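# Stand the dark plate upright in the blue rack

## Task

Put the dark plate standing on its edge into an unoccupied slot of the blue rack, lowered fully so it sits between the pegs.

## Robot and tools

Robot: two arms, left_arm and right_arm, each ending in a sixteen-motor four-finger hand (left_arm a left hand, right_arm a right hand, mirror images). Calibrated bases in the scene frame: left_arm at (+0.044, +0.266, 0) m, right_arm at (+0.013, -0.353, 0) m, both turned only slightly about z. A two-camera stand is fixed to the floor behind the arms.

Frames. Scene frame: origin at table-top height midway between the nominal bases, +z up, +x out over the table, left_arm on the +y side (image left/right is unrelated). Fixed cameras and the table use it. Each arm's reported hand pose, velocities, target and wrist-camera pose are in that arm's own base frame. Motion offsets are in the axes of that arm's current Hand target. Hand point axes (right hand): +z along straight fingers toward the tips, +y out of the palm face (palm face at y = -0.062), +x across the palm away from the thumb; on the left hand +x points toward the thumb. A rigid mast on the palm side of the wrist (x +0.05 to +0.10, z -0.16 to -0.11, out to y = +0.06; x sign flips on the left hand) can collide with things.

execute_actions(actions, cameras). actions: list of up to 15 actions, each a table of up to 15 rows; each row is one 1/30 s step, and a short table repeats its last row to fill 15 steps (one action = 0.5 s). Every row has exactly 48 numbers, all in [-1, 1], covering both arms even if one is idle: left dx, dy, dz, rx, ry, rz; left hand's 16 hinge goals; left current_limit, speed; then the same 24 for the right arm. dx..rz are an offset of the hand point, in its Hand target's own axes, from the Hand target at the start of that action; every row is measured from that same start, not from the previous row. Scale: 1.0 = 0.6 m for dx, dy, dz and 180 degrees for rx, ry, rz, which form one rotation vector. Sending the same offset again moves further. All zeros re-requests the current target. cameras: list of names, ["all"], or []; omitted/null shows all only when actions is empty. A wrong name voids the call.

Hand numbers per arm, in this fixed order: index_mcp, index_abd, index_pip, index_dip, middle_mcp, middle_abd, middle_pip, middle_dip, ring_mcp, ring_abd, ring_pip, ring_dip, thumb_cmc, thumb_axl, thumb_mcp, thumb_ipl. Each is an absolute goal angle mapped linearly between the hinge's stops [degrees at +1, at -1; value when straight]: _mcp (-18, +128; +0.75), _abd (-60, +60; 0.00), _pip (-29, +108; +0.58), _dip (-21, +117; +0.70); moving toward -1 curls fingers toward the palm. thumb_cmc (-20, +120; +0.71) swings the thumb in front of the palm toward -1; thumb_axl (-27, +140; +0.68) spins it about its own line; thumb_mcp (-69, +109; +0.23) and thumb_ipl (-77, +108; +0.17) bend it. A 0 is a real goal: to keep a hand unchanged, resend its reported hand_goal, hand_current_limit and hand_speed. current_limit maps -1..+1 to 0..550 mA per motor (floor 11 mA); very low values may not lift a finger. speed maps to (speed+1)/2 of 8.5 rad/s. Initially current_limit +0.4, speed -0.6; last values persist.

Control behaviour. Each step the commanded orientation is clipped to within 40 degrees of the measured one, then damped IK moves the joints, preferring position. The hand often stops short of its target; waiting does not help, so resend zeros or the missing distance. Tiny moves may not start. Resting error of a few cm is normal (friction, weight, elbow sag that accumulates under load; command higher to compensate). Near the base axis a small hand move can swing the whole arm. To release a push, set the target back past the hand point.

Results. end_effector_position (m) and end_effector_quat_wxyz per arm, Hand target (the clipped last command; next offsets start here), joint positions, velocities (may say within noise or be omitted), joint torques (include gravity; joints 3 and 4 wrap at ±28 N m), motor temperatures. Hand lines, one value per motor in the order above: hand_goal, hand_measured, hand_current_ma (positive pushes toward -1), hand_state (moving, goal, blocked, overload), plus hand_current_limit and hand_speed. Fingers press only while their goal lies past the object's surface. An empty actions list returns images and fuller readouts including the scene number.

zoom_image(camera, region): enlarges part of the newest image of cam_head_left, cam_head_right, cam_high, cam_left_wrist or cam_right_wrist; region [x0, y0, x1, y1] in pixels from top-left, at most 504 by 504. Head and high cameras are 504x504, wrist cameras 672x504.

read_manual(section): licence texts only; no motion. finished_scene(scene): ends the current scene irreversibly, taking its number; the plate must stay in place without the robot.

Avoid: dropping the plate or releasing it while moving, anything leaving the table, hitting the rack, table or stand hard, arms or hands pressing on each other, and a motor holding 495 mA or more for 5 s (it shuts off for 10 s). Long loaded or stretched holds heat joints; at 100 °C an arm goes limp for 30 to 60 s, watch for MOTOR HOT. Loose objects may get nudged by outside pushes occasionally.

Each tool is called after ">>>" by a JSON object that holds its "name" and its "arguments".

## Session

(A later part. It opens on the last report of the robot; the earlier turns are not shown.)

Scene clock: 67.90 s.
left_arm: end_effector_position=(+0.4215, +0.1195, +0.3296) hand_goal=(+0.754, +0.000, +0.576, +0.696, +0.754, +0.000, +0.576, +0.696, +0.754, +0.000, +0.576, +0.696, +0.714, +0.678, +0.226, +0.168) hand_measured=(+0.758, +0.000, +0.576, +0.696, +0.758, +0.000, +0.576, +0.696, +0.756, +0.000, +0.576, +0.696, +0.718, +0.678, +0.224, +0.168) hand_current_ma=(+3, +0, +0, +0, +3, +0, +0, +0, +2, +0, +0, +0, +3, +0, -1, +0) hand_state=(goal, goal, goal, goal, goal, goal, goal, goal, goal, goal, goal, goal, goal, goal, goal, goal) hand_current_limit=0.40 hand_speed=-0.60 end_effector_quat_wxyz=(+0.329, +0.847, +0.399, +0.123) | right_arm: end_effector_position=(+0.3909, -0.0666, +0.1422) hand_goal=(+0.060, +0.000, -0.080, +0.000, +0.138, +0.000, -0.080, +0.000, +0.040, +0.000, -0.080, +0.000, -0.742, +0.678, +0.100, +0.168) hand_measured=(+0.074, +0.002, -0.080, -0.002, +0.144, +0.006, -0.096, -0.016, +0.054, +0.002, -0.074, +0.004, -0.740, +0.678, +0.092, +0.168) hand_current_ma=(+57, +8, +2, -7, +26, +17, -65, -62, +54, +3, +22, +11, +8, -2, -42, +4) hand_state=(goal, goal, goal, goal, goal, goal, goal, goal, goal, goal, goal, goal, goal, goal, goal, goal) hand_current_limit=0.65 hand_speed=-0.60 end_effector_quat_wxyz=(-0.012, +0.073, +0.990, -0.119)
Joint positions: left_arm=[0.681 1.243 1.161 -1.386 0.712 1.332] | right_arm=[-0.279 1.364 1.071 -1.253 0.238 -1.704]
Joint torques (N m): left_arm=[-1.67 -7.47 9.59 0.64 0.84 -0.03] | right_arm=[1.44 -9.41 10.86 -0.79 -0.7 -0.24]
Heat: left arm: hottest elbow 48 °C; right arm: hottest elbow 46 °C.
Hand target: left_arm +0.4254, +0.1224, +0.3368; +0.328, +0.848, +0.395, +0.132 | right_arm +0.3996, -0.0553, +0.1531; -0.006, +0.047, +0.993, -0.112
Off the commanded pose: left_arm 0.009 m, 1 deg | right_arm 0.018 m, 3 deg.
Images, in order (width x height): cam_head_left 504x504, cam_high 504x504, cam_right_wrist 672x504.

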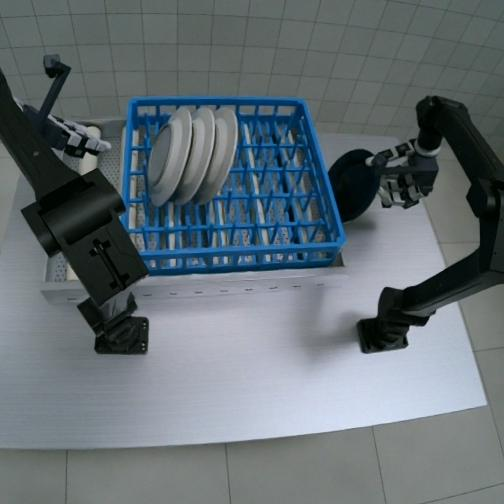

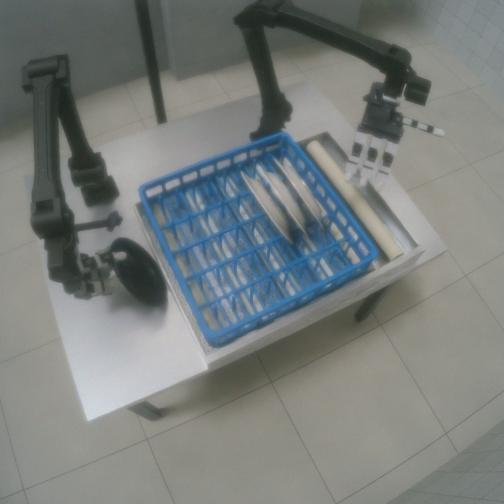

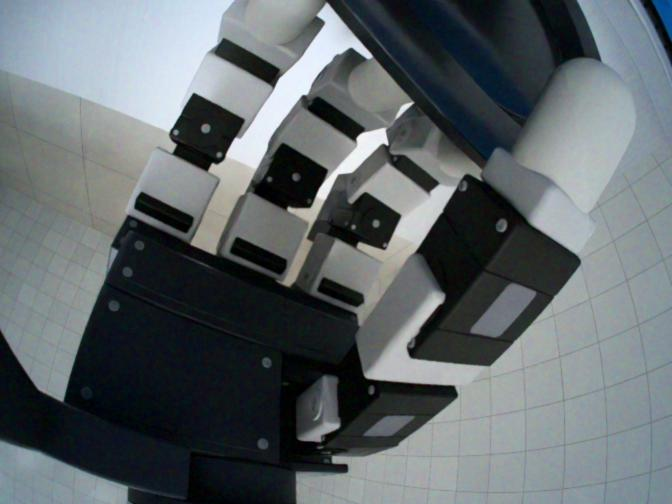

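>>> {"name": "execute_actions", "arguments": {"actions": [[[0,0,0,0,0,0,0.754,0,0.576,0.696,0.754,0,0.576,0.696,0.754,0,0.576,0.696,0.714,0.678,0.226,0.168,0.4,-0.6,-0.0097,0.0492,-0.0368,0,-0.0086,-0.038,0.06,0,-0.08,0.0,0.137,0,-0.08,0.0,0.04,0,-0.08,0.0,-0.743,0.678,0.1,0.168,0.65,-0.6]]], "cameras": ["cam_high","cam_right_wrist","cam_head_left"]}}

>>> {"name": "zoom_image", "arguments": {"camera": "cam_high", "region": [20, 200, 220, 360]}}

>>> {"name": "zoom_image", "arguments": {"camera": "cam_head_left", "region": [280, 100, 460, 260]}}

Scene clock: 69.23 s.
left_arm: end_effector_position=(+0.4215, +0.1195, +0.3296) hand_goal=(+0.754, +0.000, +0.576, +0.696, +0.754, +0.000, +0.576, +0.696, +0.754, +0.000, +0.576, +0.696, +0.714, +0.678, +0.226, +0.168) hand_measured=(+0.758, +0.000, +0.576, +0.696, +0.758, +0.000, +0.576, +0.696, +0.756, +0.000, +0.576, +0.696, +0.718, +0.678, +0.224, +0.168) hand_current_ma=(+3, +0, +0, +0, +3, +0, +0, +0, +2, +0, +0, +0, +3, +0, -1, +0) hand_state=(goal, goal, goal, goal, goal, goal, goal, goal, goal, goal, goal, goal, goal, goal, goal, goal) hand_current_limit=0.40 hand_speed=-0.60 end_effector_quat_wxyz=(+0.329, +0.847, +0.399, +0.123) | right_arm: end_effector_position=(+0.4006, -0.0296, +0.1603) hand_goal=(+0.060, +0.000, -0.080, +0.000, +0.138, +0.000, -0.080, +0.000, +0.040, +0.000, -0.080, +0.000, -0.742, +0.678, +0.100, +0.168) hand_measured=(+0.074, +0.002, -0.080, -0.002, +0.128, +0.006, -0.102, -0.018, +0.054, +0.002, -0.074, +0.004, -0.740, +0.678, +0.092, +0.168) hand_current_ma=(+56, +8, +2, -7, -38, +17, -91, -70, +54, +3, +22, +11, +8, -2, -42, +4) hand_state=(goal, goal, goal, goal, goal, goal, blocked, goal, goal, goal, goal, goal, goal, goal, goal, goal) hand_current_limit=0.65 hand_speed=-0.60 end_effector_quat_wxyz=(-0.001, +0.008, +0.993, -0.116)
Joint positions: left_arm=[0.681 1.243 1.161 -1.386 0.712 1.332] | right_arm=[-0.187 1.364 1.119 -1.286 0.229 -1.746]
Joint torques (N m): left_arm=[-1.55 -7.41 9.58 0.64 0.83 -0.03] | right_arm=[0.21 -8.35 10.99 -0.47 -0.42 -0.25]
Heat: left arm: hottest elbow 48 °C; right arm: hottest elbow 46 °C.
Hand target: left_arm +0.4254, +0.1224, +0.3368; +0.328, +0.848, +0.395, +0.132 | right_arm +0.4086, -0.0223, +0.1681; +0.001, -0.013, +0.994, -0.112
Off the commanded pose: left_arm 0.009 m, 1 deg | right_arm 0.013 m, 3 deg.
Images, in order (width x height): cam_head_left 504x504, cam_high 504x504, cam_right_wrist 672x504.

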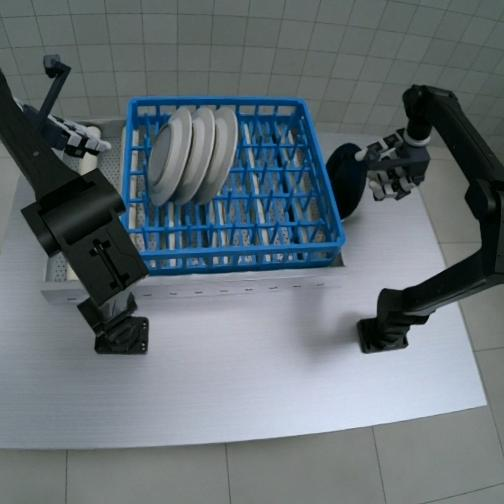

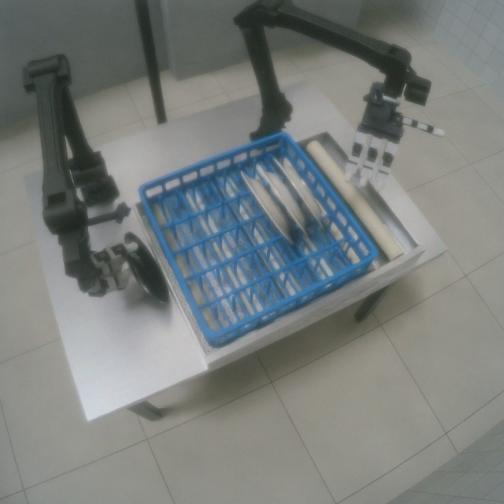

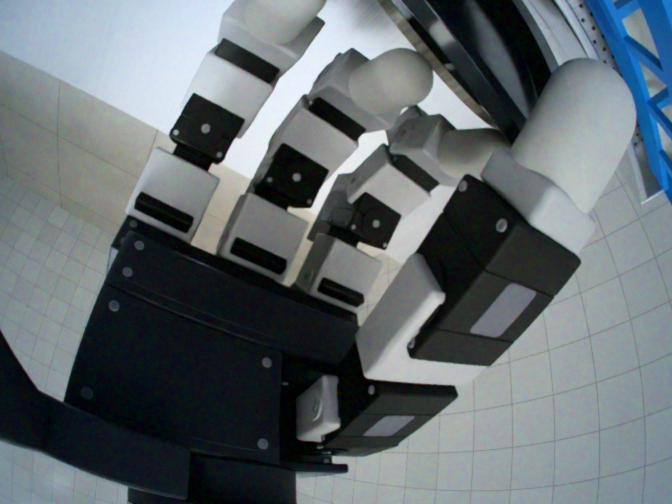

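Scaled by 2.520 from the camera's 504x504 image, which has a finer 720x720 frame.

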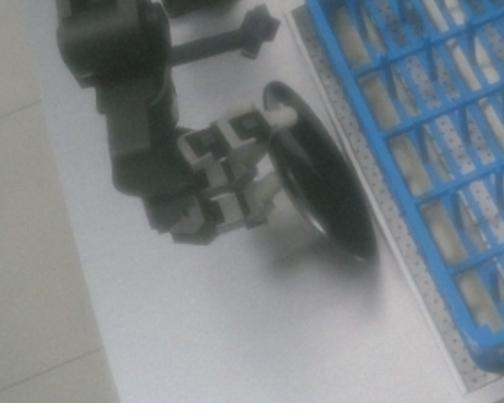

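Scaled by 2.800 from the camera's 504x504 image, which has a finer 720x720 frame.

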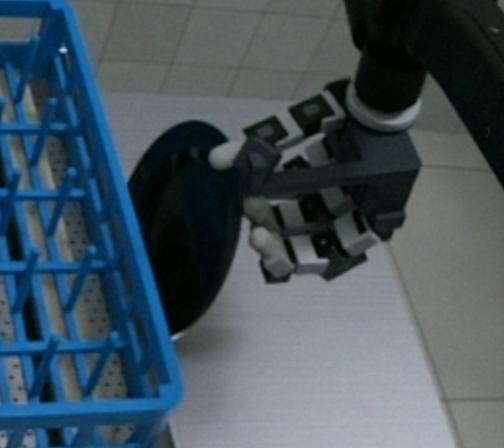

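>>> {"name": "execute_actions", "arguments": {"actions": [[[0,0,0,0,0,0,0.754,0,0.576,0.696,0.754,0,0.576,0.696,0.754,0,0.576,0.696,0.714,0.678,0.226,0.168,0.4,-0.6,-0.0017,0.0617,-0.0293,0,0,0,0.06,0,-0.08,0.0,0.137,0,-0.08,0.0,0.04,0,-0.08,0.0,-0.743,0.678,0.1,0.168,0.65,-0.6]]], "cameras": ["cam_high","cam_right_wrist","cam_head_left"]}}

>>> {"name": "zoom_image", "arguments": {"camera": "cam_high", "region": [20, 200, 220, 360]}}

>>> {"name": "zoom_image", "arguments": {"camera": "cam_head_left", "region": [280, 100, 460, 260]}}

Scene clock: 71.63 s.
left_arm: end_effector_position=(+0.4215, +0.1195, +0.3296) hand_goal=(+0.754, +0.000, +0.576, +0.696, +0.754, +0.000, +0.576, +0.696, +0.754, +0.000, +0.576, +0.696, +0.714, +0.678, +0.226, +0.168) hand_measured=(+0.758, +0.000, +0.576, +0.696, +0.758, +0.000, +0.576, +0.696, +0.756, +0.000, +0.576, +0.696, +0.718, +0.678, +0.224, +0.168) hand_current_ma=(+3, +0, +0, +0, +3, +0, +0, +0, +2, +0, +0, +0, +3, +0, -1, +0) hand_state=(goal, goal, goal, goal, goal, goal, goal, goal, goal, goal, goal, goal, goal, goal, goal, goal) hand_current_limit=0.40 hand_speed=-0.60 end_effector_quat_wxyz=(+0.329, +0.847, +0.399, +0.123) | right_arm: end_effector_position=(+0.3988, +0.0145, +0.1663) hand_goal=(+0.060, +0.000, -0.080, +0.000, +0.138, +0.000, -0.080, +0.000, +0.040, +0.000, -0.080, +0.000, -0.742, +0.678, +0.100, +0.168) hand_measured=(+0.050, +0.002, -0.092, -0.010, +0.140, +0.002, -0.082, -0.004, +0.052, +0.002, -0.074, +0.004, -0.740, +0.678, +0.108, +0.172) hand_current_ma=(-39, +8, -48, -35, +8, +4, -7, -16, +48, +3, +22, +11, +4, -2, +36, +20) hand_state=(goal, goal, goal, goal, goal, goal, goal, goal, goal, goal, goal, goal, goal, goal, goal, goal) hand_current_limit=0.65 hand_speed=-0.60 end_effector_quat_wxyz=(-0.007, -0.016, +0.994, -0.110)
Joint positions: left_arm=[0.681 1.243 1.161 -1.386 0.712 1.332] | right_arm=[-0.08 1.361 1.133 -1.335 0.221 -1.684]
Joint torques (N m): left_arm=[-1.73 -7.41 9.58 0.64 0.83 -0.03] | right_arm=[0.09 -9.93 10.85 -0.73 -0.03 0.12]
Heat: left arm: hottest elbow 48 °C; right arm: hottest elbow 46 °C.
Hand target: left_arm +0.4254, +0.1224, +0.3368; +0.328, +0.848, +0.395, +0.132 | right_arm +0.4086, +0.0177, +0.1771; +0.001, -0.013, +0.994, -0.112
Off the commanded pose: left_arm 0.009 m, 1 deg | right_arm 0.015 m, 1 deg.
Images, in order (width x height): cam_head_left 504x504, cam_high 504x504, cam_right_wrist 672x504.

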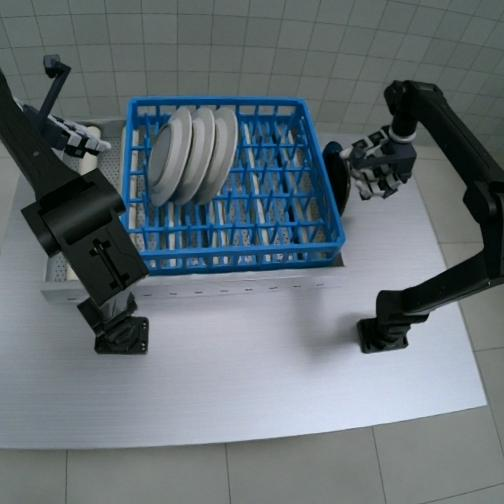

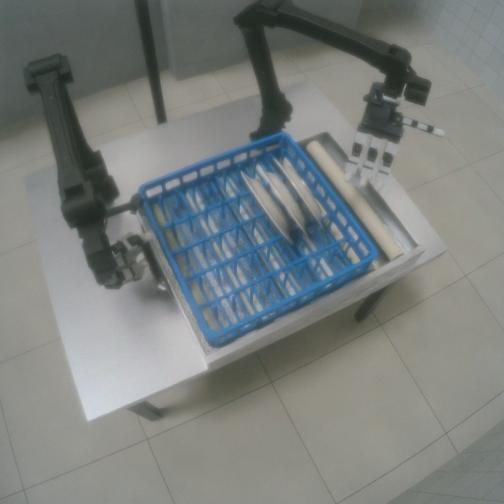

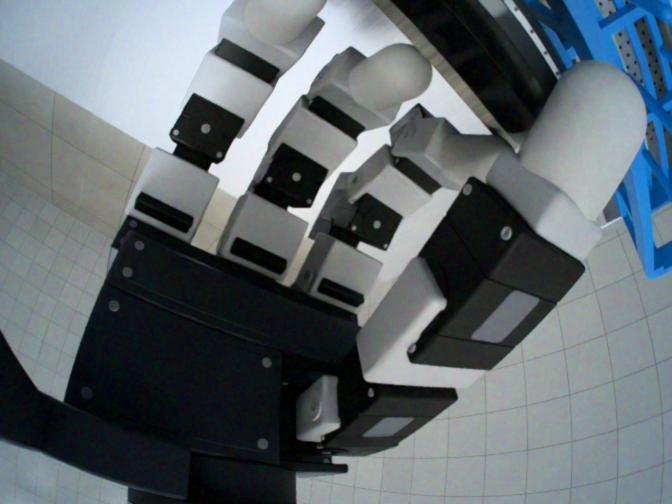

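Scaled by 2.520 from the camera's 504x504 image, which has a finer 720x720 frame.

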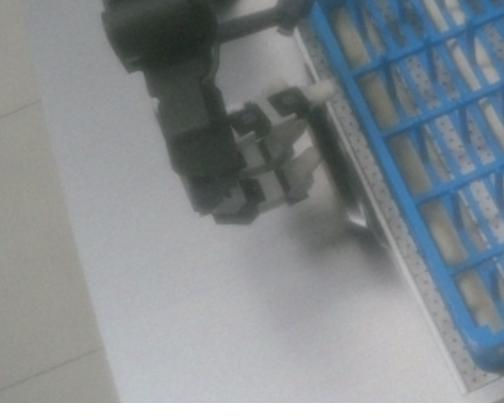

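Scaled by 2.800 from the camera's 504x504 image, which has a finer 720x720 frame.

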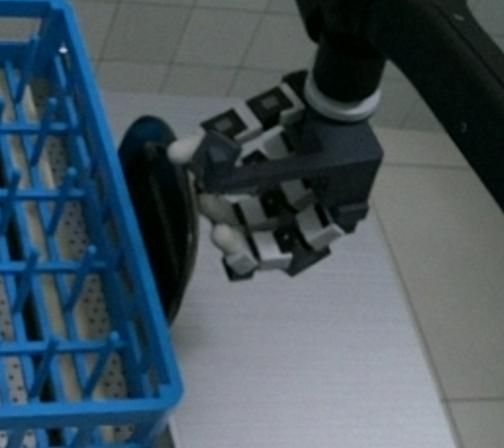

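>>> {"name": "execute_actions", "arguments": {"actions": [[[0,0,0,0,0,0,0.754,0,0.576,0.696,0.754,0,0.576,0.696,0.754,0,0.576,0.696,0.714,0.678,0.226,0.168,0.4,-0.6,0.0,0.0487,-0.011,0,0,0,0.06,0,-0.08,0.0,0.137,0,-0.08,0.0,0.04,0,-0.08,0.0,-0.743,0.678,0.2,0.168,0.65,-0.6]]], "cameras": ["cam_high","cam_right_wrist","cam_head_left"]}}

>>> {"name": "zoom_image", "arguments": {"camera": "cam_high", "region": [20, 200, 220, 360]}}

>>> {"name": "zoom_image", "arguments": {"camera": "cam_head_left", "region": [280, 100, 460, 260]}}

Scene clock: 74.47 s.
left_arm: end_effector_position=(+0.4215, +0.1195, +0.3296) hand_goal=(+0.754, +0.000, +0.576, +0.696, +0.754, +0.000, +0.576, +0.696, +0.754, +0.000, +0.576, +0.696, +0.714, +0.678, +0.226, +0.168) hand_measured=(+0.758, +0.000, +0.576, +0.696, +0.758, +0.000, +0.576, +0.696, +0.756, +0.000, +0.576, +0.696, +0.718, +0.678, +0.224, +0.168) hand_current_ma=(+3, +0, +0, +0, +3, +0, +0, +0, +2, +0, +0, +0, +3, +0, -1, +0) hand_state=(goal, goal, goal, goal, goal, goal, goal, goal, goal, goal, goal, goal, goal, goal, goal, goal) hand_current_limit=0.40 hand_speed=-0.60 end_effector_quat_wxyz=(+0.329, +0.847, +0.399, +0.123) | right_arm: end_effector_position=(+0.3978, +0.0423, +0.1660) hand_goal=(+0.060, +0.000, -0.080, +0.000, +0.138, +0.000, -0.080, +0.000, +0.040, +0.000, -0.080, +0.000, -0.742, +0.678, +0.200, +0.168) hand_measured=(+0.064, +0.002, -0.080, -0.002, +0.140, +0.002, -0.080, -0.002, +0.052, +0.002, -0.074, +0.004, -0.740, +0.678, +0.190, +0.170) hand_current_ma=(+14, +6, -2, -9, +9, +4, -1, -8, +46, +3, +22, +11, +3, -2, -46, +4) hand_state=(goal, goal, goal, goal, goal, goal, goal, goal, goal, goal, goal, goal, goal, goal, goal, goal) hand_current_limit=0.65 hand_speed=-0.60 end_effector_quat_wxyz=(-0.008, -0.020, +0.993, -0.113)
Joint positions: left_arm=[0.681 1.243 1.161 -1.386 0.712 1.332] | right_arm=[-0.005 1.361 1.133 -1.354 0.227 -1.614]
Joint torques (N m): left_arm=[-1.67 -7.47 9.58 0.64 0.83 -0.03] | right_arm=[0.32 -10.11 10.73 -0.51 -0.22 0.17]
Heat: left arm: hottest elbow 48 °C; right arm: hottest elbow 47 °C.
Hand target: left_arm +0.4254, +0.1224, +0.3368; +0.328, +0.848, +0.395, +0.132 | right_arm +0.4078, +0.0477, +0.1770; +0.001, -0.013, +0.994, -0.112
Off the commanded pose: left_arm 0.009 m, 1 deg | right_arm 0.016 m, 1 deg.
Images, in order (width x height): cam_head_left 504x504, cam_high 504x504, cam_right_wrist 672x504.

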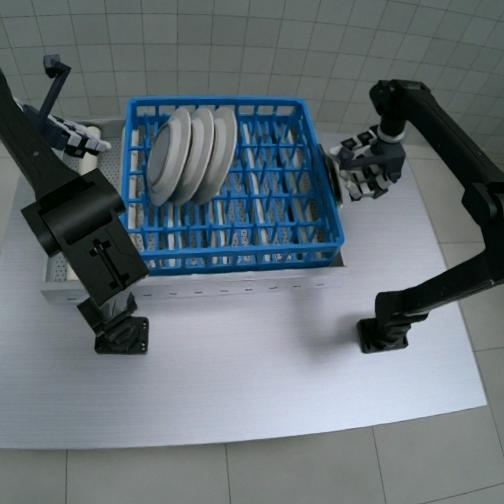

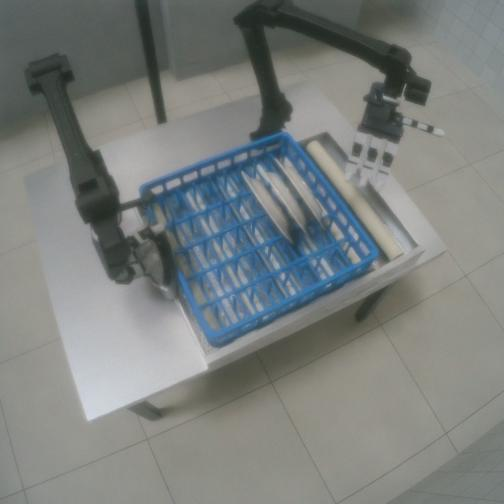

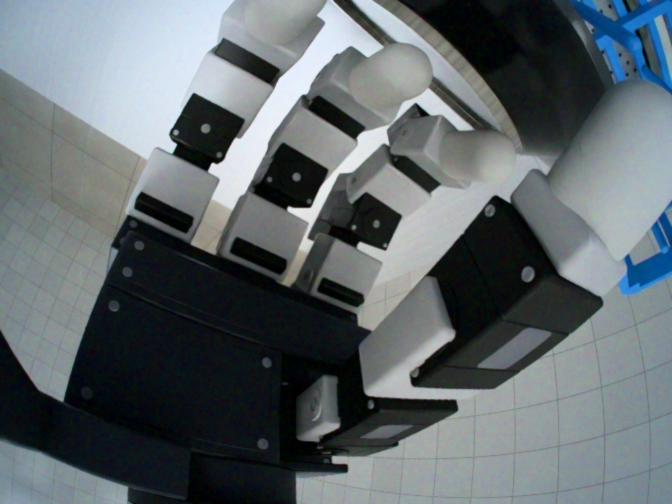

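Scaled by 2.520 from the camera's 504x504 image, which has a finer 720x720 frame.

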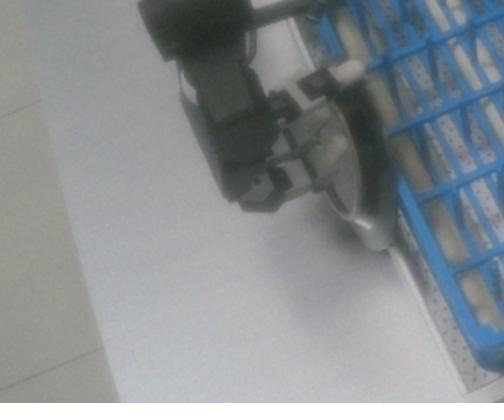

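Scaled by 2.800 from the camera's 504x504 image, which has a finer 720x720 frame.

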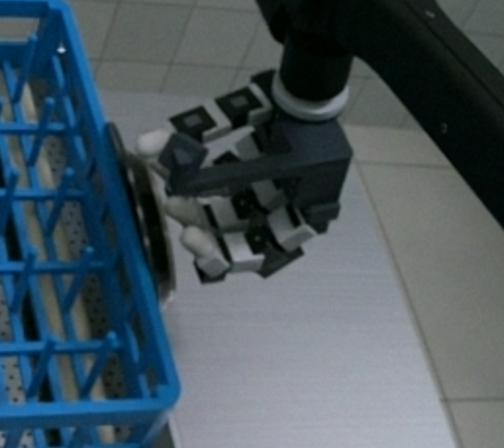

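>>> {"name": "zoom_image", "arguments": {"camera": "cam_head_left", "region": [300, 130, 400, 230]}}

>>> {"name": "zoom_image", "arguments": {"camera": "cam_high", "region": [120, 200, 220, 300]}}

Scaled by 5.040 from the camera's 504x504 image, which has a finer 720x720 frame.

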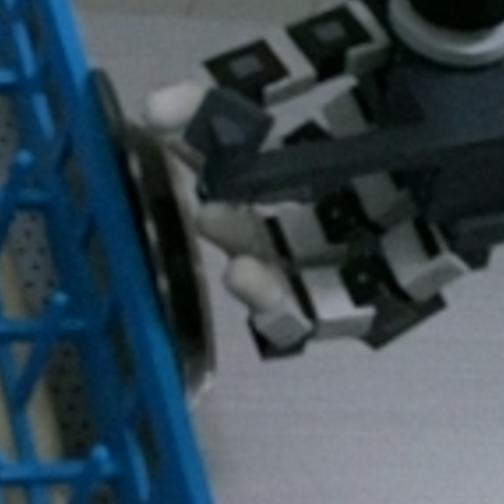

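Scaled by 5.040 from the camera's 504x504 image, which has a finer 720x720 frame.

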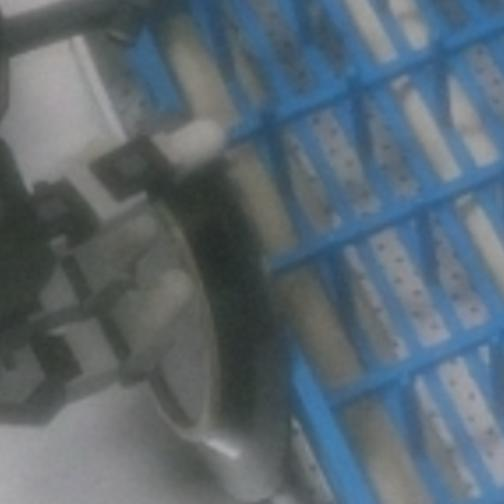

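>>> {"name": "execute_actions", "arguments": {"actions": [[[0,0,0,0,0,0,0.754,0,0.576,0.696,0.754,0,0.576,0.696,0.754,0,0.576,0.696,0.714,0.678,0.226,0.168,0.4,-0.6,0.0,-0.0397,-0.1363,0,0,0,0.2,0,-0.08,0.0,0.2,0,-0.08,0.0,0.2,0,-0.08,0.0,-0.743,0.678,0.226,0.168,0.4,-0.6]],[[0,0,0,0,0,0,0.754,0,0.576,0.696,0.754,0,0.576,0.696,0.754,0,0.576,0.696,0.714,0.678,0.226,0.168,0.4,-0.6,0.069,-0.0877,0.02,0,0,0,0.55,0,-0.4,-0.4,0.55,0,-0.4,-0.4,0.55,0,-0.4,-0.4,-0.743,0.678,0.226,0.168,0.4,-0.5]]], "cameras": ["cam_high","cam_head_left","cam_right_wrist"]}}

>>> {"name": "zoom_image", "arguments": {"camera": "cam_head_left", "region": [300, 130, 400, 230]}}

>>> {"name": "zoom_image", "arguments": {"camera": "cam_high", "region": [100, 200, 220, 320]}}

Scene clock: 98.07 s.
left_arm: end_effector_position=(+0.4215, +0.1195, +0.3296) hand_goal=(+0.754, +0.000, +0.576, +0.696, +0.754, +0.000, +0.576, +0.696, +0.754, +0.000, +0.576, +0.696, +0.714, +0.678, +0.226, +0.168) hand_measured=(+0.758, +0.000, +0.576, +0.696, +0.758, +0.000, +0.576, +0.696, +0.756, +0.000, +0.576, +0.696, +0.718, +0.678, +0.224, +0.168) hand_current_ma=(+3, +0, +0, +0, +3, +0, +0, +0, +2, +0, +0, +0, +3, +0, -1, +0) hand_state=(goal, goal, goal, goal, goal, goal, goal, goal, goal, goal, goal, goal, goal, goal, goal, goal) hand_current_limit=0.40 hand_speed=-0.60 end_effector_quat_wxyz=(+0.329, +0.847, +0.399, +0.123) | right_arm: end_effector_position=(+0.3692, -0.0099, +0.2624) hand_goal=(+0.550, +0.000, -0.400, -0.400, +0.550, +0.000, -0.400, -0.400, +0.550, +0.000, -0.400, -0.400, -0.742, +0.678, +0.226, +0.168) hand_measured=(+0.550, +0.002, -0.394, -0.396, +0.550, +0.002, -0.392, -0.396, +0.550, +0.002, -0.394, -0.396, -0.740, +0.678, +0.218, +0.168) hand_current_ma=(+1, +6, +23, +10, +0, +4, +25, +10, +0, +3, +22, +10, +3, -2, -40, +3) hand_state=(goal, goal, goal, goal, goal, goal, goal, goal, goal, goal, goal, goal, goal, goal, goal, goal) hand_current_limit=0.40 hand_speed=-0.50 end_effector_quat_wxyz=(+0.000, -0.005, +0.994, -0.111)
Joint positions: left_arm=[0.681 1.243 1.161 -1.386 0.712 1.332] | right_arm=[-0.155 1.25 1.285 -1.569 0.22 -1.74]
Joint torques (N m): left_arm=[-1.73 -7.47 9.57 0.62 0.82 -0.03] | right_arm=[-1.2 -8.47 8.29 0.24 -0.2 -0.15]
Heat: left arm: hottest elbow 49 °C; right arm: hottest elbow 50 °C.
Hand target: left_arm +0.4254, +0.1224, +0.3368; +0.328, +0.848, +0.395, +0.132 | right_arm +0.3681, -0.0124, +0.2620; +0.001, -0.013, +0.994, -0.112
Off the commanded pose: left_arm 0.009 m, 1 deg | right_arm 0.003 m, 1 deg.
Images, in order (width x height): cam_head_left 504x504, cam_high 504x504, cam_right_wrist 672x504.

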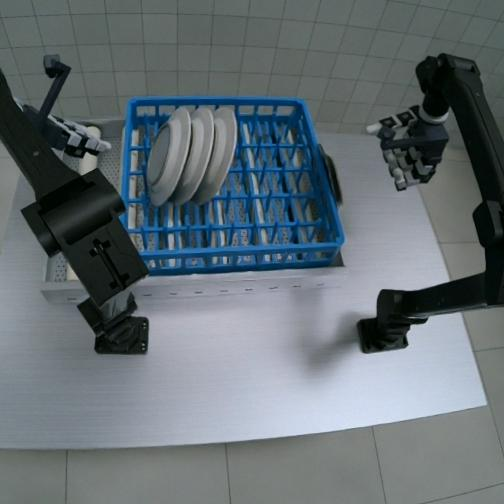

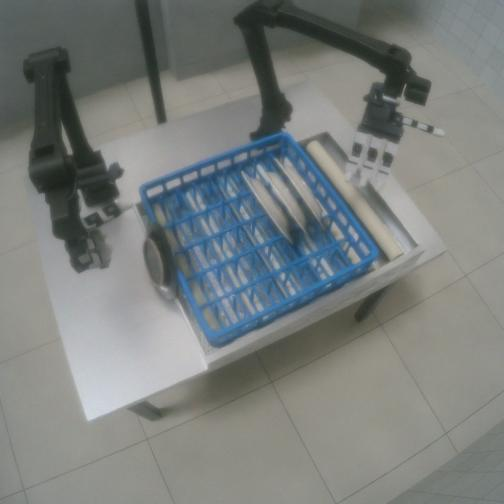

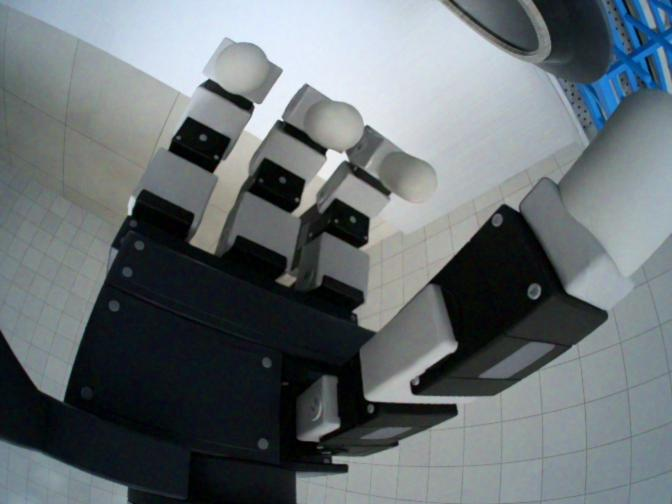

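Scaled by 5.040 from the camera's 504x504 image, which has a finer 720x720 frame.

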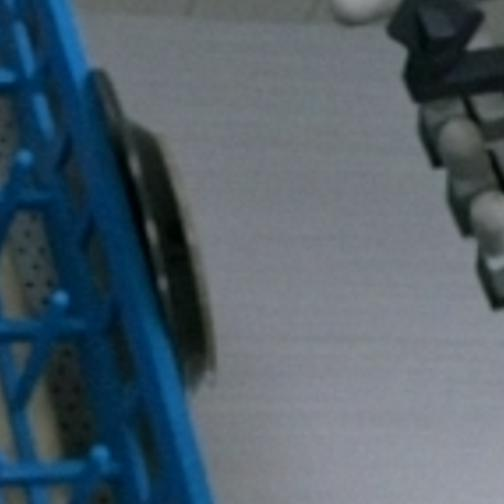

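Scaled by 4.200 from the camera's 504x504 image, which has a finer 720x720 frame.

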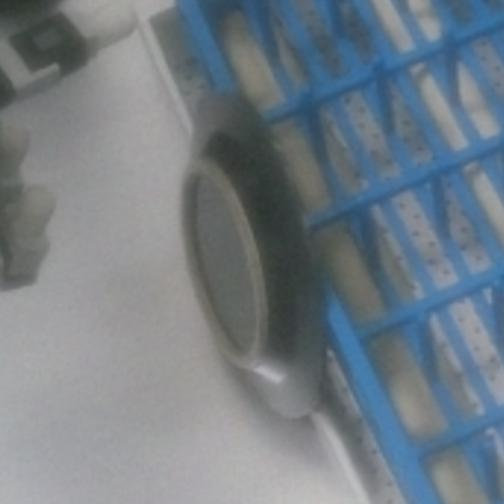

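>>> {"name": "execute_actions", "arguments": {"actions": []}}

Scene clock: 99.57 s.
left_arm: end_effector_position=(+0.4215, +0.1195, +0.3296) hand_goal=(+0.754, +0.000, +0.576, +0.696, +0.754, +0.000, +0.576, +0.696, +0.754, +0.000, +0.576, +0.696, +0.714, +0.678, +0.226, +0.168) hand_measured=(+0.758, +0.000, +0.576, +0.696, +0.758, +0.000, +0.576, +0.696, +0.756, +0.000, +0.576, +0.696, +0.718, +0.678, +0.224, +0.168) hand_current_ma=(+3, +0, +0, +0, +3, +0, +0, +0, +2, +0, +0, +0, +3, +0, -1, +0) hand_state=(goal, goal, goal, goal, goal, goal, goal, goal, goal, goal, goal, goal, goal, goal, goal, goal) hand_current_limit=0.40 hand_speed=-0.60 end_effector_quat_wxyz=(+0.329, +0.847, +0.399, +0.123) | right_arm: end_effector_position=(+0.3692, -0.0099, +0.2624) hand_goal=(+0.550, +0.000, -0.400, -0.400, +0.550, +0.000, -0.400, -0.400, +0.550, +0.000, -0.400, -0.400, -0.742, +0.678, +0.226, +0.168) hand_measured=(+0.550, +0.002, -0.394, -0.396, +0.550, +0.002, -0.392, -0.396, +0.550, +0.002, -0.394, -0.396, -0.740, +0.678, +0.218, +0.168) hand_current_ma=(+1, +6, +23, +10, +0, +4, +25, +10, +0, +3, +22, +10, +3, -2, -40, +3) hand_state=(goal, goal, goal, goal, goal, goal, goal, goal, goal, goal, goal, goal, goal, goal, goal, goal) hand_current_limit=0.40 hand_speed=-0.50 end_effector_quat_wxyz=(+0.000, -0.005, +0.994, -0.111)
Joint positions: left_arm=[0.681 1.243 1.161 -1.386 0.712 1.332] | right_arm=[-0.155 1.25 1.285 -1.569 0.22 -1.74]
Joint velocities: within noise
Joint torques (N m): left_arm=[-1.73 -7.47 9.57 0.64 0.83 -0.03] | right_arm=[-1.79 -9.05 8.18 0.4 -0.17 -0.2]
Motor temperatures (°C): left_arm=[30 36 49 30 34 30] | right_arm=[33 32 50 30 31 29]
Heat: left arm: hottest elbow 49 °C; right arm: hottest elbow 50 °C.
Hand target: left_arm +0.4254, +0.1224, +0.3368; +0.328, +0.848, +0.395, +0.132 | right_arm +0.3681, -0.0124, +0.2620; +0.001, -0.013, +0.994, -0.112
Off the commanded pose: left_arm 0.009 m, 1 deg | right_arm 0.003 m, 1 deg.

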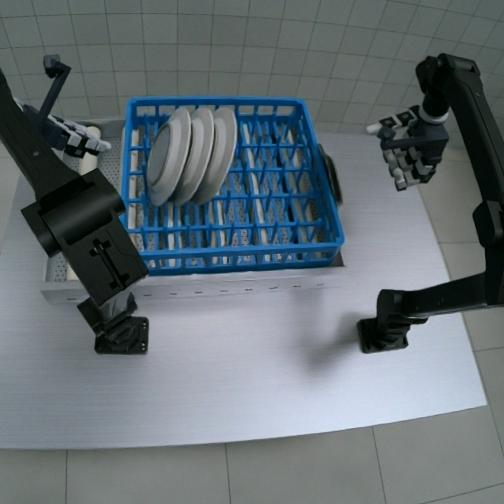

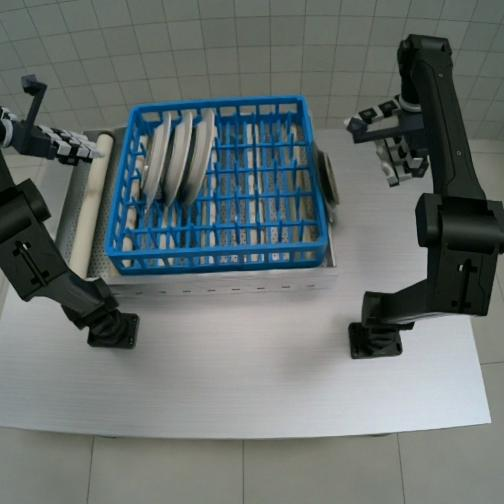

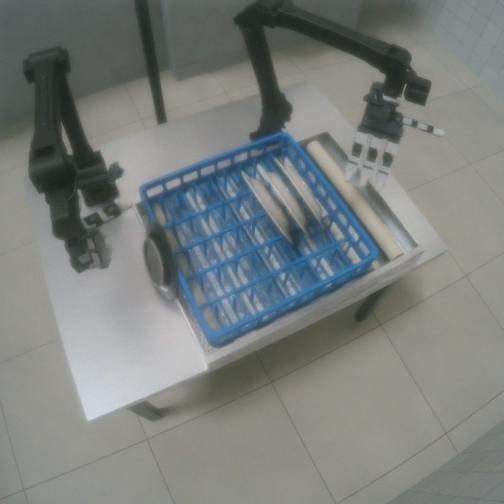

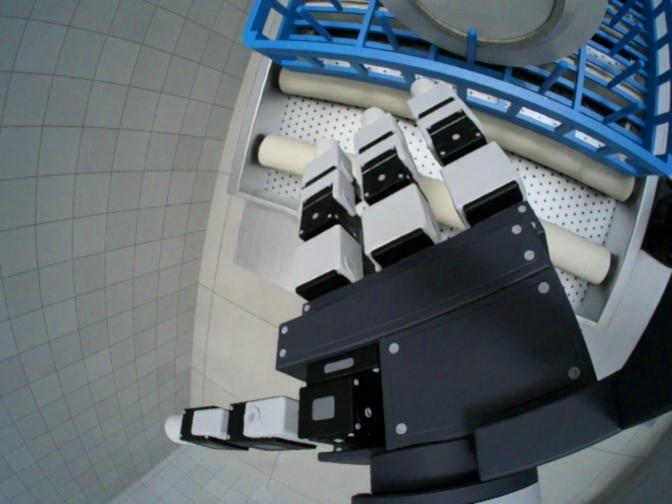

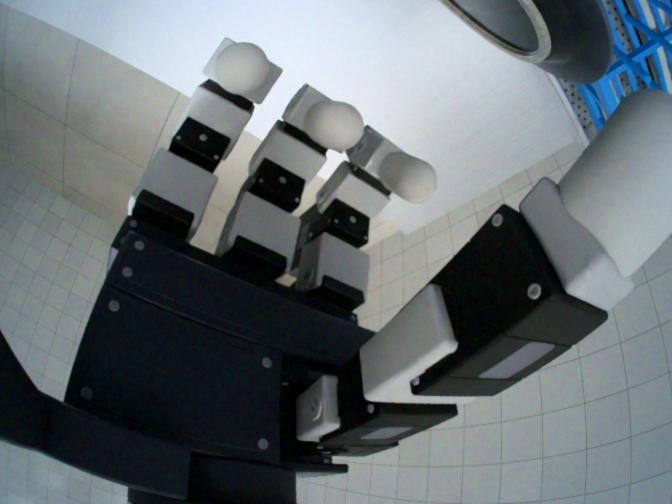

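>>> {"name": "execute_actions", "arguments": {"actions": [[[0,0,0,0,0,0,0.754,0,0.576,0.696,0.754,0,0.576,0.696,0.754,0,0.576,0.696,0.714,0.678,0.226,0.168,0.4,-0.6,0.0407,-0.0855,-0.0318,0,0,0,0.55,0,-0.4,-0.4,0.55,0,-0.4,-0.4,0.55,0,-0.4,-0.4,-0.743,0.678,0.226,0.168,0.4,-0.5]],[[0,0,0,0,0,0,0.754,0,0.576,0.696,0.754,0,0.576,0.696,0.754,0,0.576,0.696,0.714,0.678,0.226,0.168,0.4,-0.6,0,0,0,-0.0734,0.018,0.179,0.55,0,-0.4,-0.4,0.55,0,-0.4,-0.4,0.55,0,-0.4,-0.4,-0.743,0.678,0.226,0.168,0.4,-0.5]],[[0,0,0,0,0,0,0.754,0,0.576,0.696,0.754,0,0.576,0.696,0.754,0,0.576,0.696,0.714,0.678,0.226,0.168,0.4,-0.6,0,0,0,0,0,0,0.55,0,-0.4,-0.4,0.55,0,-0.4,-0.4,0.55,0,-0.4,-0.4,-0.743,0.678,0.226,0.168,0.4,-0.5]],[[0,0,0,0,0,0,0.754,0,0.576,0.696,0.754,0,0.576,0.696,0.754,0,0.576,0.696,0.714,0.678,0.226,0.168,0.4,-0.6,0,0,0,-0.0526,0.0543,0.179,0.55,0,-0.4,-0.4,0.55,0,-0.4,-0.4,0.55,0,-0.4,-0.4,-0.743,0.678,0.226,0.168,0.4,-0.5]],[[0,0,0,0,0,0,0.754,0,0.576,0.696,0.754,0,0.576,0.696,0.754,0,0.576,0.696,0.714,0.678,0.226,0.168,0.4,-0.6,0,0,0,0,0,0,0.55,0,-0.4,-0.4,0.55,0,-0.4,-0.4,0.55,0,-0.4,-0.4,-0.743,0.678,0.226,0.168,0.4,-0.5]]]}}

Scene clock: 104.23 s.
left_arm: end_effector_position=(+0.4215, +0.1195, +0.3296) hand_goal=(+0.754, +0.000, +0.576, +0.696, +0.754, +0.000, +0.576, +0.696, +0.754, +0.000, +0.576, +0.696, +0.714, +0.678, +0.226, +0.168) hand_measured=(+0.758, +0.000, +0.576, +0.696, +0.758, +0.000, +0.576, +0.696, +0.756, +0.000, +0.576, +0.696, +0.718, +0.678, +0.224, +0.168) hand_current_ma=(+3, +0, +0, +0, +3, +0, +0, +0, +2, +0, +0, +0, +3, +0, -1, +0) hand_state=(goal, goal, goal, goal, goal, goal, goal, goal, goal, goal, goal, goal, goal, goal, goal, goal) hand_current_limit=0.40 hand_speed=-0.60 end_effector_quat_wxyz=(+0.329, +0.847, +0.399, +0.123) | right_arm: end_effector_position=(+0.3457, -0.0630, +0.2887) hand_goal=(+0.550, +0.000, -0.400, -0.400, +0.550, +0.000, -0.400, -0.400, +0.550, +0.000, -0.400, -0.400, -0.742, +0.678, +0.226, +0.168) hand_measured=(+0.554, +0.002, -0.394, -0.398, +0.554, +0.002, -0.394, -0.398, +0.554, +0.002, -0.394, -0.398, -0.742, +0.678, +0.218, +0.168) hand_current_ma=(+12, +6, +21, +9, +12, +4, +23, +9, +15, +3, +21, +9, +2, -2, -39, +3) hand_state=(goal, goal, goal, goal, goal, goal, goal, goal, goal, goal, goal, goal, goal, goal, goal, goal) hand_current_limit=0.40 hand_speed=-0.50 end_effector_quat_wxyz=(-0.037, +0.518, +0.848, +0.110)
Joint positions: left_arm=[0.681 1.243 1.161 -1.386 0.712 1.332] | right_arm=[-0.443 1.074 1.145 -1.693 -0.227 -0.923]
Joint torques (N m): left_arm=[-1.67 -7.65 9.59 0.64 0.84 -0.03] | right_arm=[0.44 -6.36 8.68 -0.43 -0.72 0.21]
Heat: left arm: hottest elbow 50 °C; right arm: hottest elbow 50 °C.
Hand target: left_arm +0.4254, +0.1224, +0.3368; +0.328, +0.848, +0.395, +0.132 | right_arm +0.3448, -0.0588, +0.2921; -0.058, +0.519, +0.846, +0.107
Off the commanded pose: left_arm 0.009 m, 1 deg | right_arm 0.005 m, 2 deg.
joint sent to its limit (right arm) — joint 4 (wrist pitch), lower limit. The joint targets still meet the commanded pose.

>>> {"name": "execute_actions", "arguments": {"actions": [[[0,0,0,0,0,0,0.754,0,0.576,0.696,0.754,0,0.576,0.696,0.754,0,0.576,0.696,0.714,0.678,0.226,0.168,0.4,-0.6,0,0,0,-0.015,0.074,0.179,0.55,0,-0.4,-0.4,0.55,0,-0.4,-0.4,0.55,0,-0.4,-0.4,-0.743,0.678,0.226,0.168,0.4,-0.5]],[[0,0,0,0,0,0,0.754,0,0.576,0.696,0.754,0,0.576,0.696,0.754,0,0.576,0.696,0.714,0.678,0.226,0.168,0.4,-0.6,0,0,0,0,0,0,0.55,0,-0.4,-0.4,0.55,0,-0.4,-0.4,0.55,0,-0.4,-0.4,-0.743,0.678,0.226,0.168,0.4,-0.5]],[[0,0,0,0,0,0,0.754,0,0.576,0.696,0.754,0,0.576,0.696,0.754,0,0.576,0.696,0.714,0.678,0.226,0.168,0.4,-0.6,0,0,0,0.0266,0.0708,0.179,0.55,0,-0.4,-0.4,0.55,0,-0.4,-0.4,0.55,0,-0.4,-0.4,-0.743,0.678,0.226,0.168,0.4,-0.5]],[[0,0,0,0,0,0,0.754,0,0.576,0.696,0.754,0,0.576,0.696,0.754,0,0.576,0.696,0.714,0.678,0.226,0.168,0.4,-0.6,0,0,0,0,0,0,0.55,0,-0.4,-0.4,0.55,0,-0.4,-0.4,0.55,0,-0.4,-0.4,-0.743,0.678,0.226,0.168,0.4,-0.5]],[[0,0,0,0,0,0,0.754,0,0.576,0.696,0.754,0,0.576,0.696,0.754,0,0.576,0.696,0.714,0.678,0.226,0.168,0.4,-0.6,0,0,0,0.06,0.0458,0.179,0.55,0,-0.4,-0.4,0.55,0,-0.4,-0.4,0.55,0,-0.4,-0.4,-0.743,0.678,0.226,0.168,0.4,-0.5]],[[0,0,0,0,0,0,0.754,0,0.576,0.696,0.754,0,0.576,0.696,0.754,0,0.576,0.696,0.714,0.678,0.226,0.168,0.4,-0.6,0,0,0,0,0,0,0.55,0,-0.4,-0.4,0.55,0,-0.4,-0.4,0.55,0,-0.4,-0.4,-0.743,0.678,0.226,0.168,0.4,-0.5]]], "cameras": ["all"]}}

Scene clock: 108.40 s.
left_arm: end_effector_position=(+0.4215, +0.1195, +0.3296) hand_goal=(+0.754, +0.000, +0.576, +0.696, +0.754, +0.000, +0.576, +0.696, +0.754, +0.000, +0.576, +0.696, +0.714, +0.678, +0.226, +0.168) hand_measured=(+0.758, +0.000, +0.576, +0.696, +0.758, +0.000, +0.576, +0.696, +0.756, +0.000, +0.576, +0.696, +0.718, +0.678, +0.224, +0.168) hand_current_ma=(+3, +0, +0, +0, +3, +0, +0, +0, +2, +0, +0, +0, +3, +0, -1, +0) hand_state=(goal, goal, goal, goal, goal, goal, goal, goal, goal, goal, goal, goal, goal, goal, goal, goal) hand_current_limit=0.40 hand_speed=-0.60 end_effector_quat_wxyz=(+0.329, +0.847, +0.399, +0.123) | right_arm: end_effector_position=(+0.3361, -0.0504, +0.2752) hand_goal=(+0.550, +0.000, -0.400, -0.400, +0.550, +0.000, -0.400, -0.400, +0.550, +0.000, -0.400, -0.400, -0.742, +0.678, +0.226, +0.168) hand_measured=(+0.550, +0.002, -0.394, -0.398, +0.550, +0.002, -0.394, -0.398, +0.550, +0.002, -0.396, -0.398, -0.738, +0.678, +0.218, +0.168) hand_current_ma=(-1, +6, +18, +9, -1, +4, +19, +9, -1, +3, +17, +9, +12, -2, -35, +3) hand_state=(goal, goal, goal, goal, goal, goal, goal, goal, goal, goal, goal, goal, goal, goal, goal, goal) hand_current_limit=0.40 hand_speed=-0.50 end_effector_quat_wxyz=(-0.366, +0.909, +0.112, +0.164)
Joint positions: left_arm=[0.681 1.243 1.161 -1.386 0.712 1.332] | right_arm=[-0.36 1.167 1.228 -1.698 -0.823 0.937]
Joint torques (N m): left_arm=[-1.61 -7.47 9.55 0.64 0.83 -0.03] | right_arm=[-1.73 -6.48 12.31 -0.27 -1.16 0.11]
Heat: left arm: hottest elbow 50 °C; right arm: hottest elbow 50 °C.
Hand target: left_arm +0.4254, +0.1224, +0.3368; +0.328, +0.848, +0.395, +0.132 | right_arm +0.3449, -0.0589, +0.2920; -0.447, +0.876, +0.154, +0.091
Off the commanded pose: left_arm 0.009 m, 1 deg | right_arm 0.021 m, 14 deg.
joint sent to its limit (right arm) — joint 4 (wrist pitch), lower limit. The joint targets are off in orientation, not in position.

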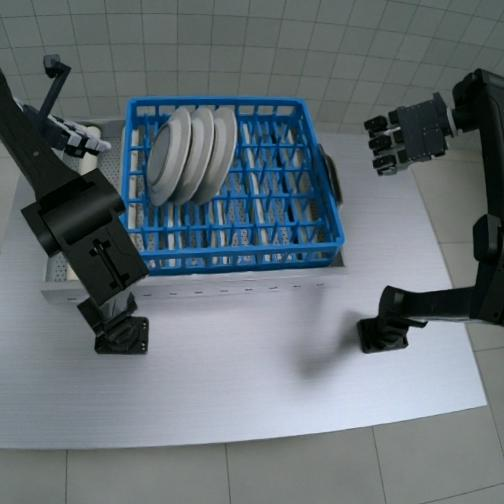

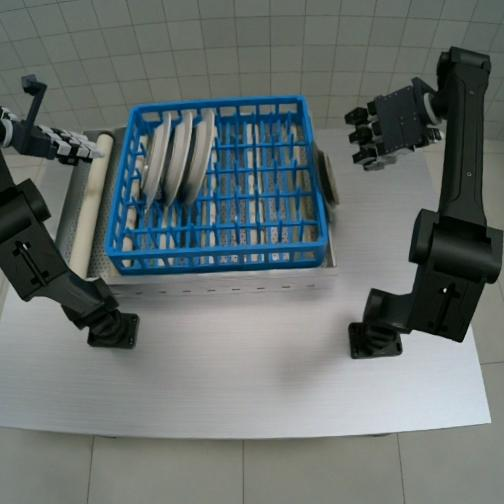

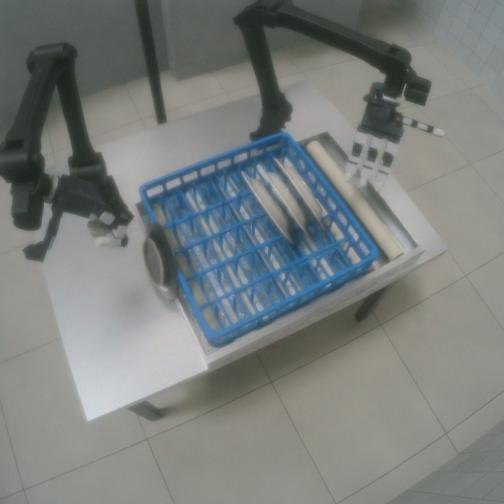

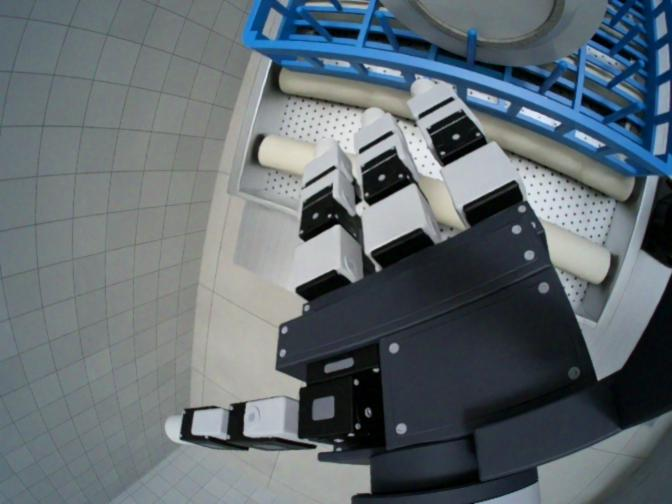

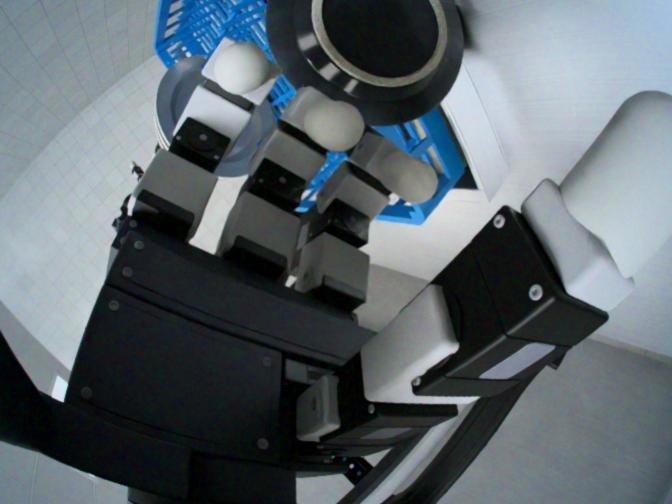

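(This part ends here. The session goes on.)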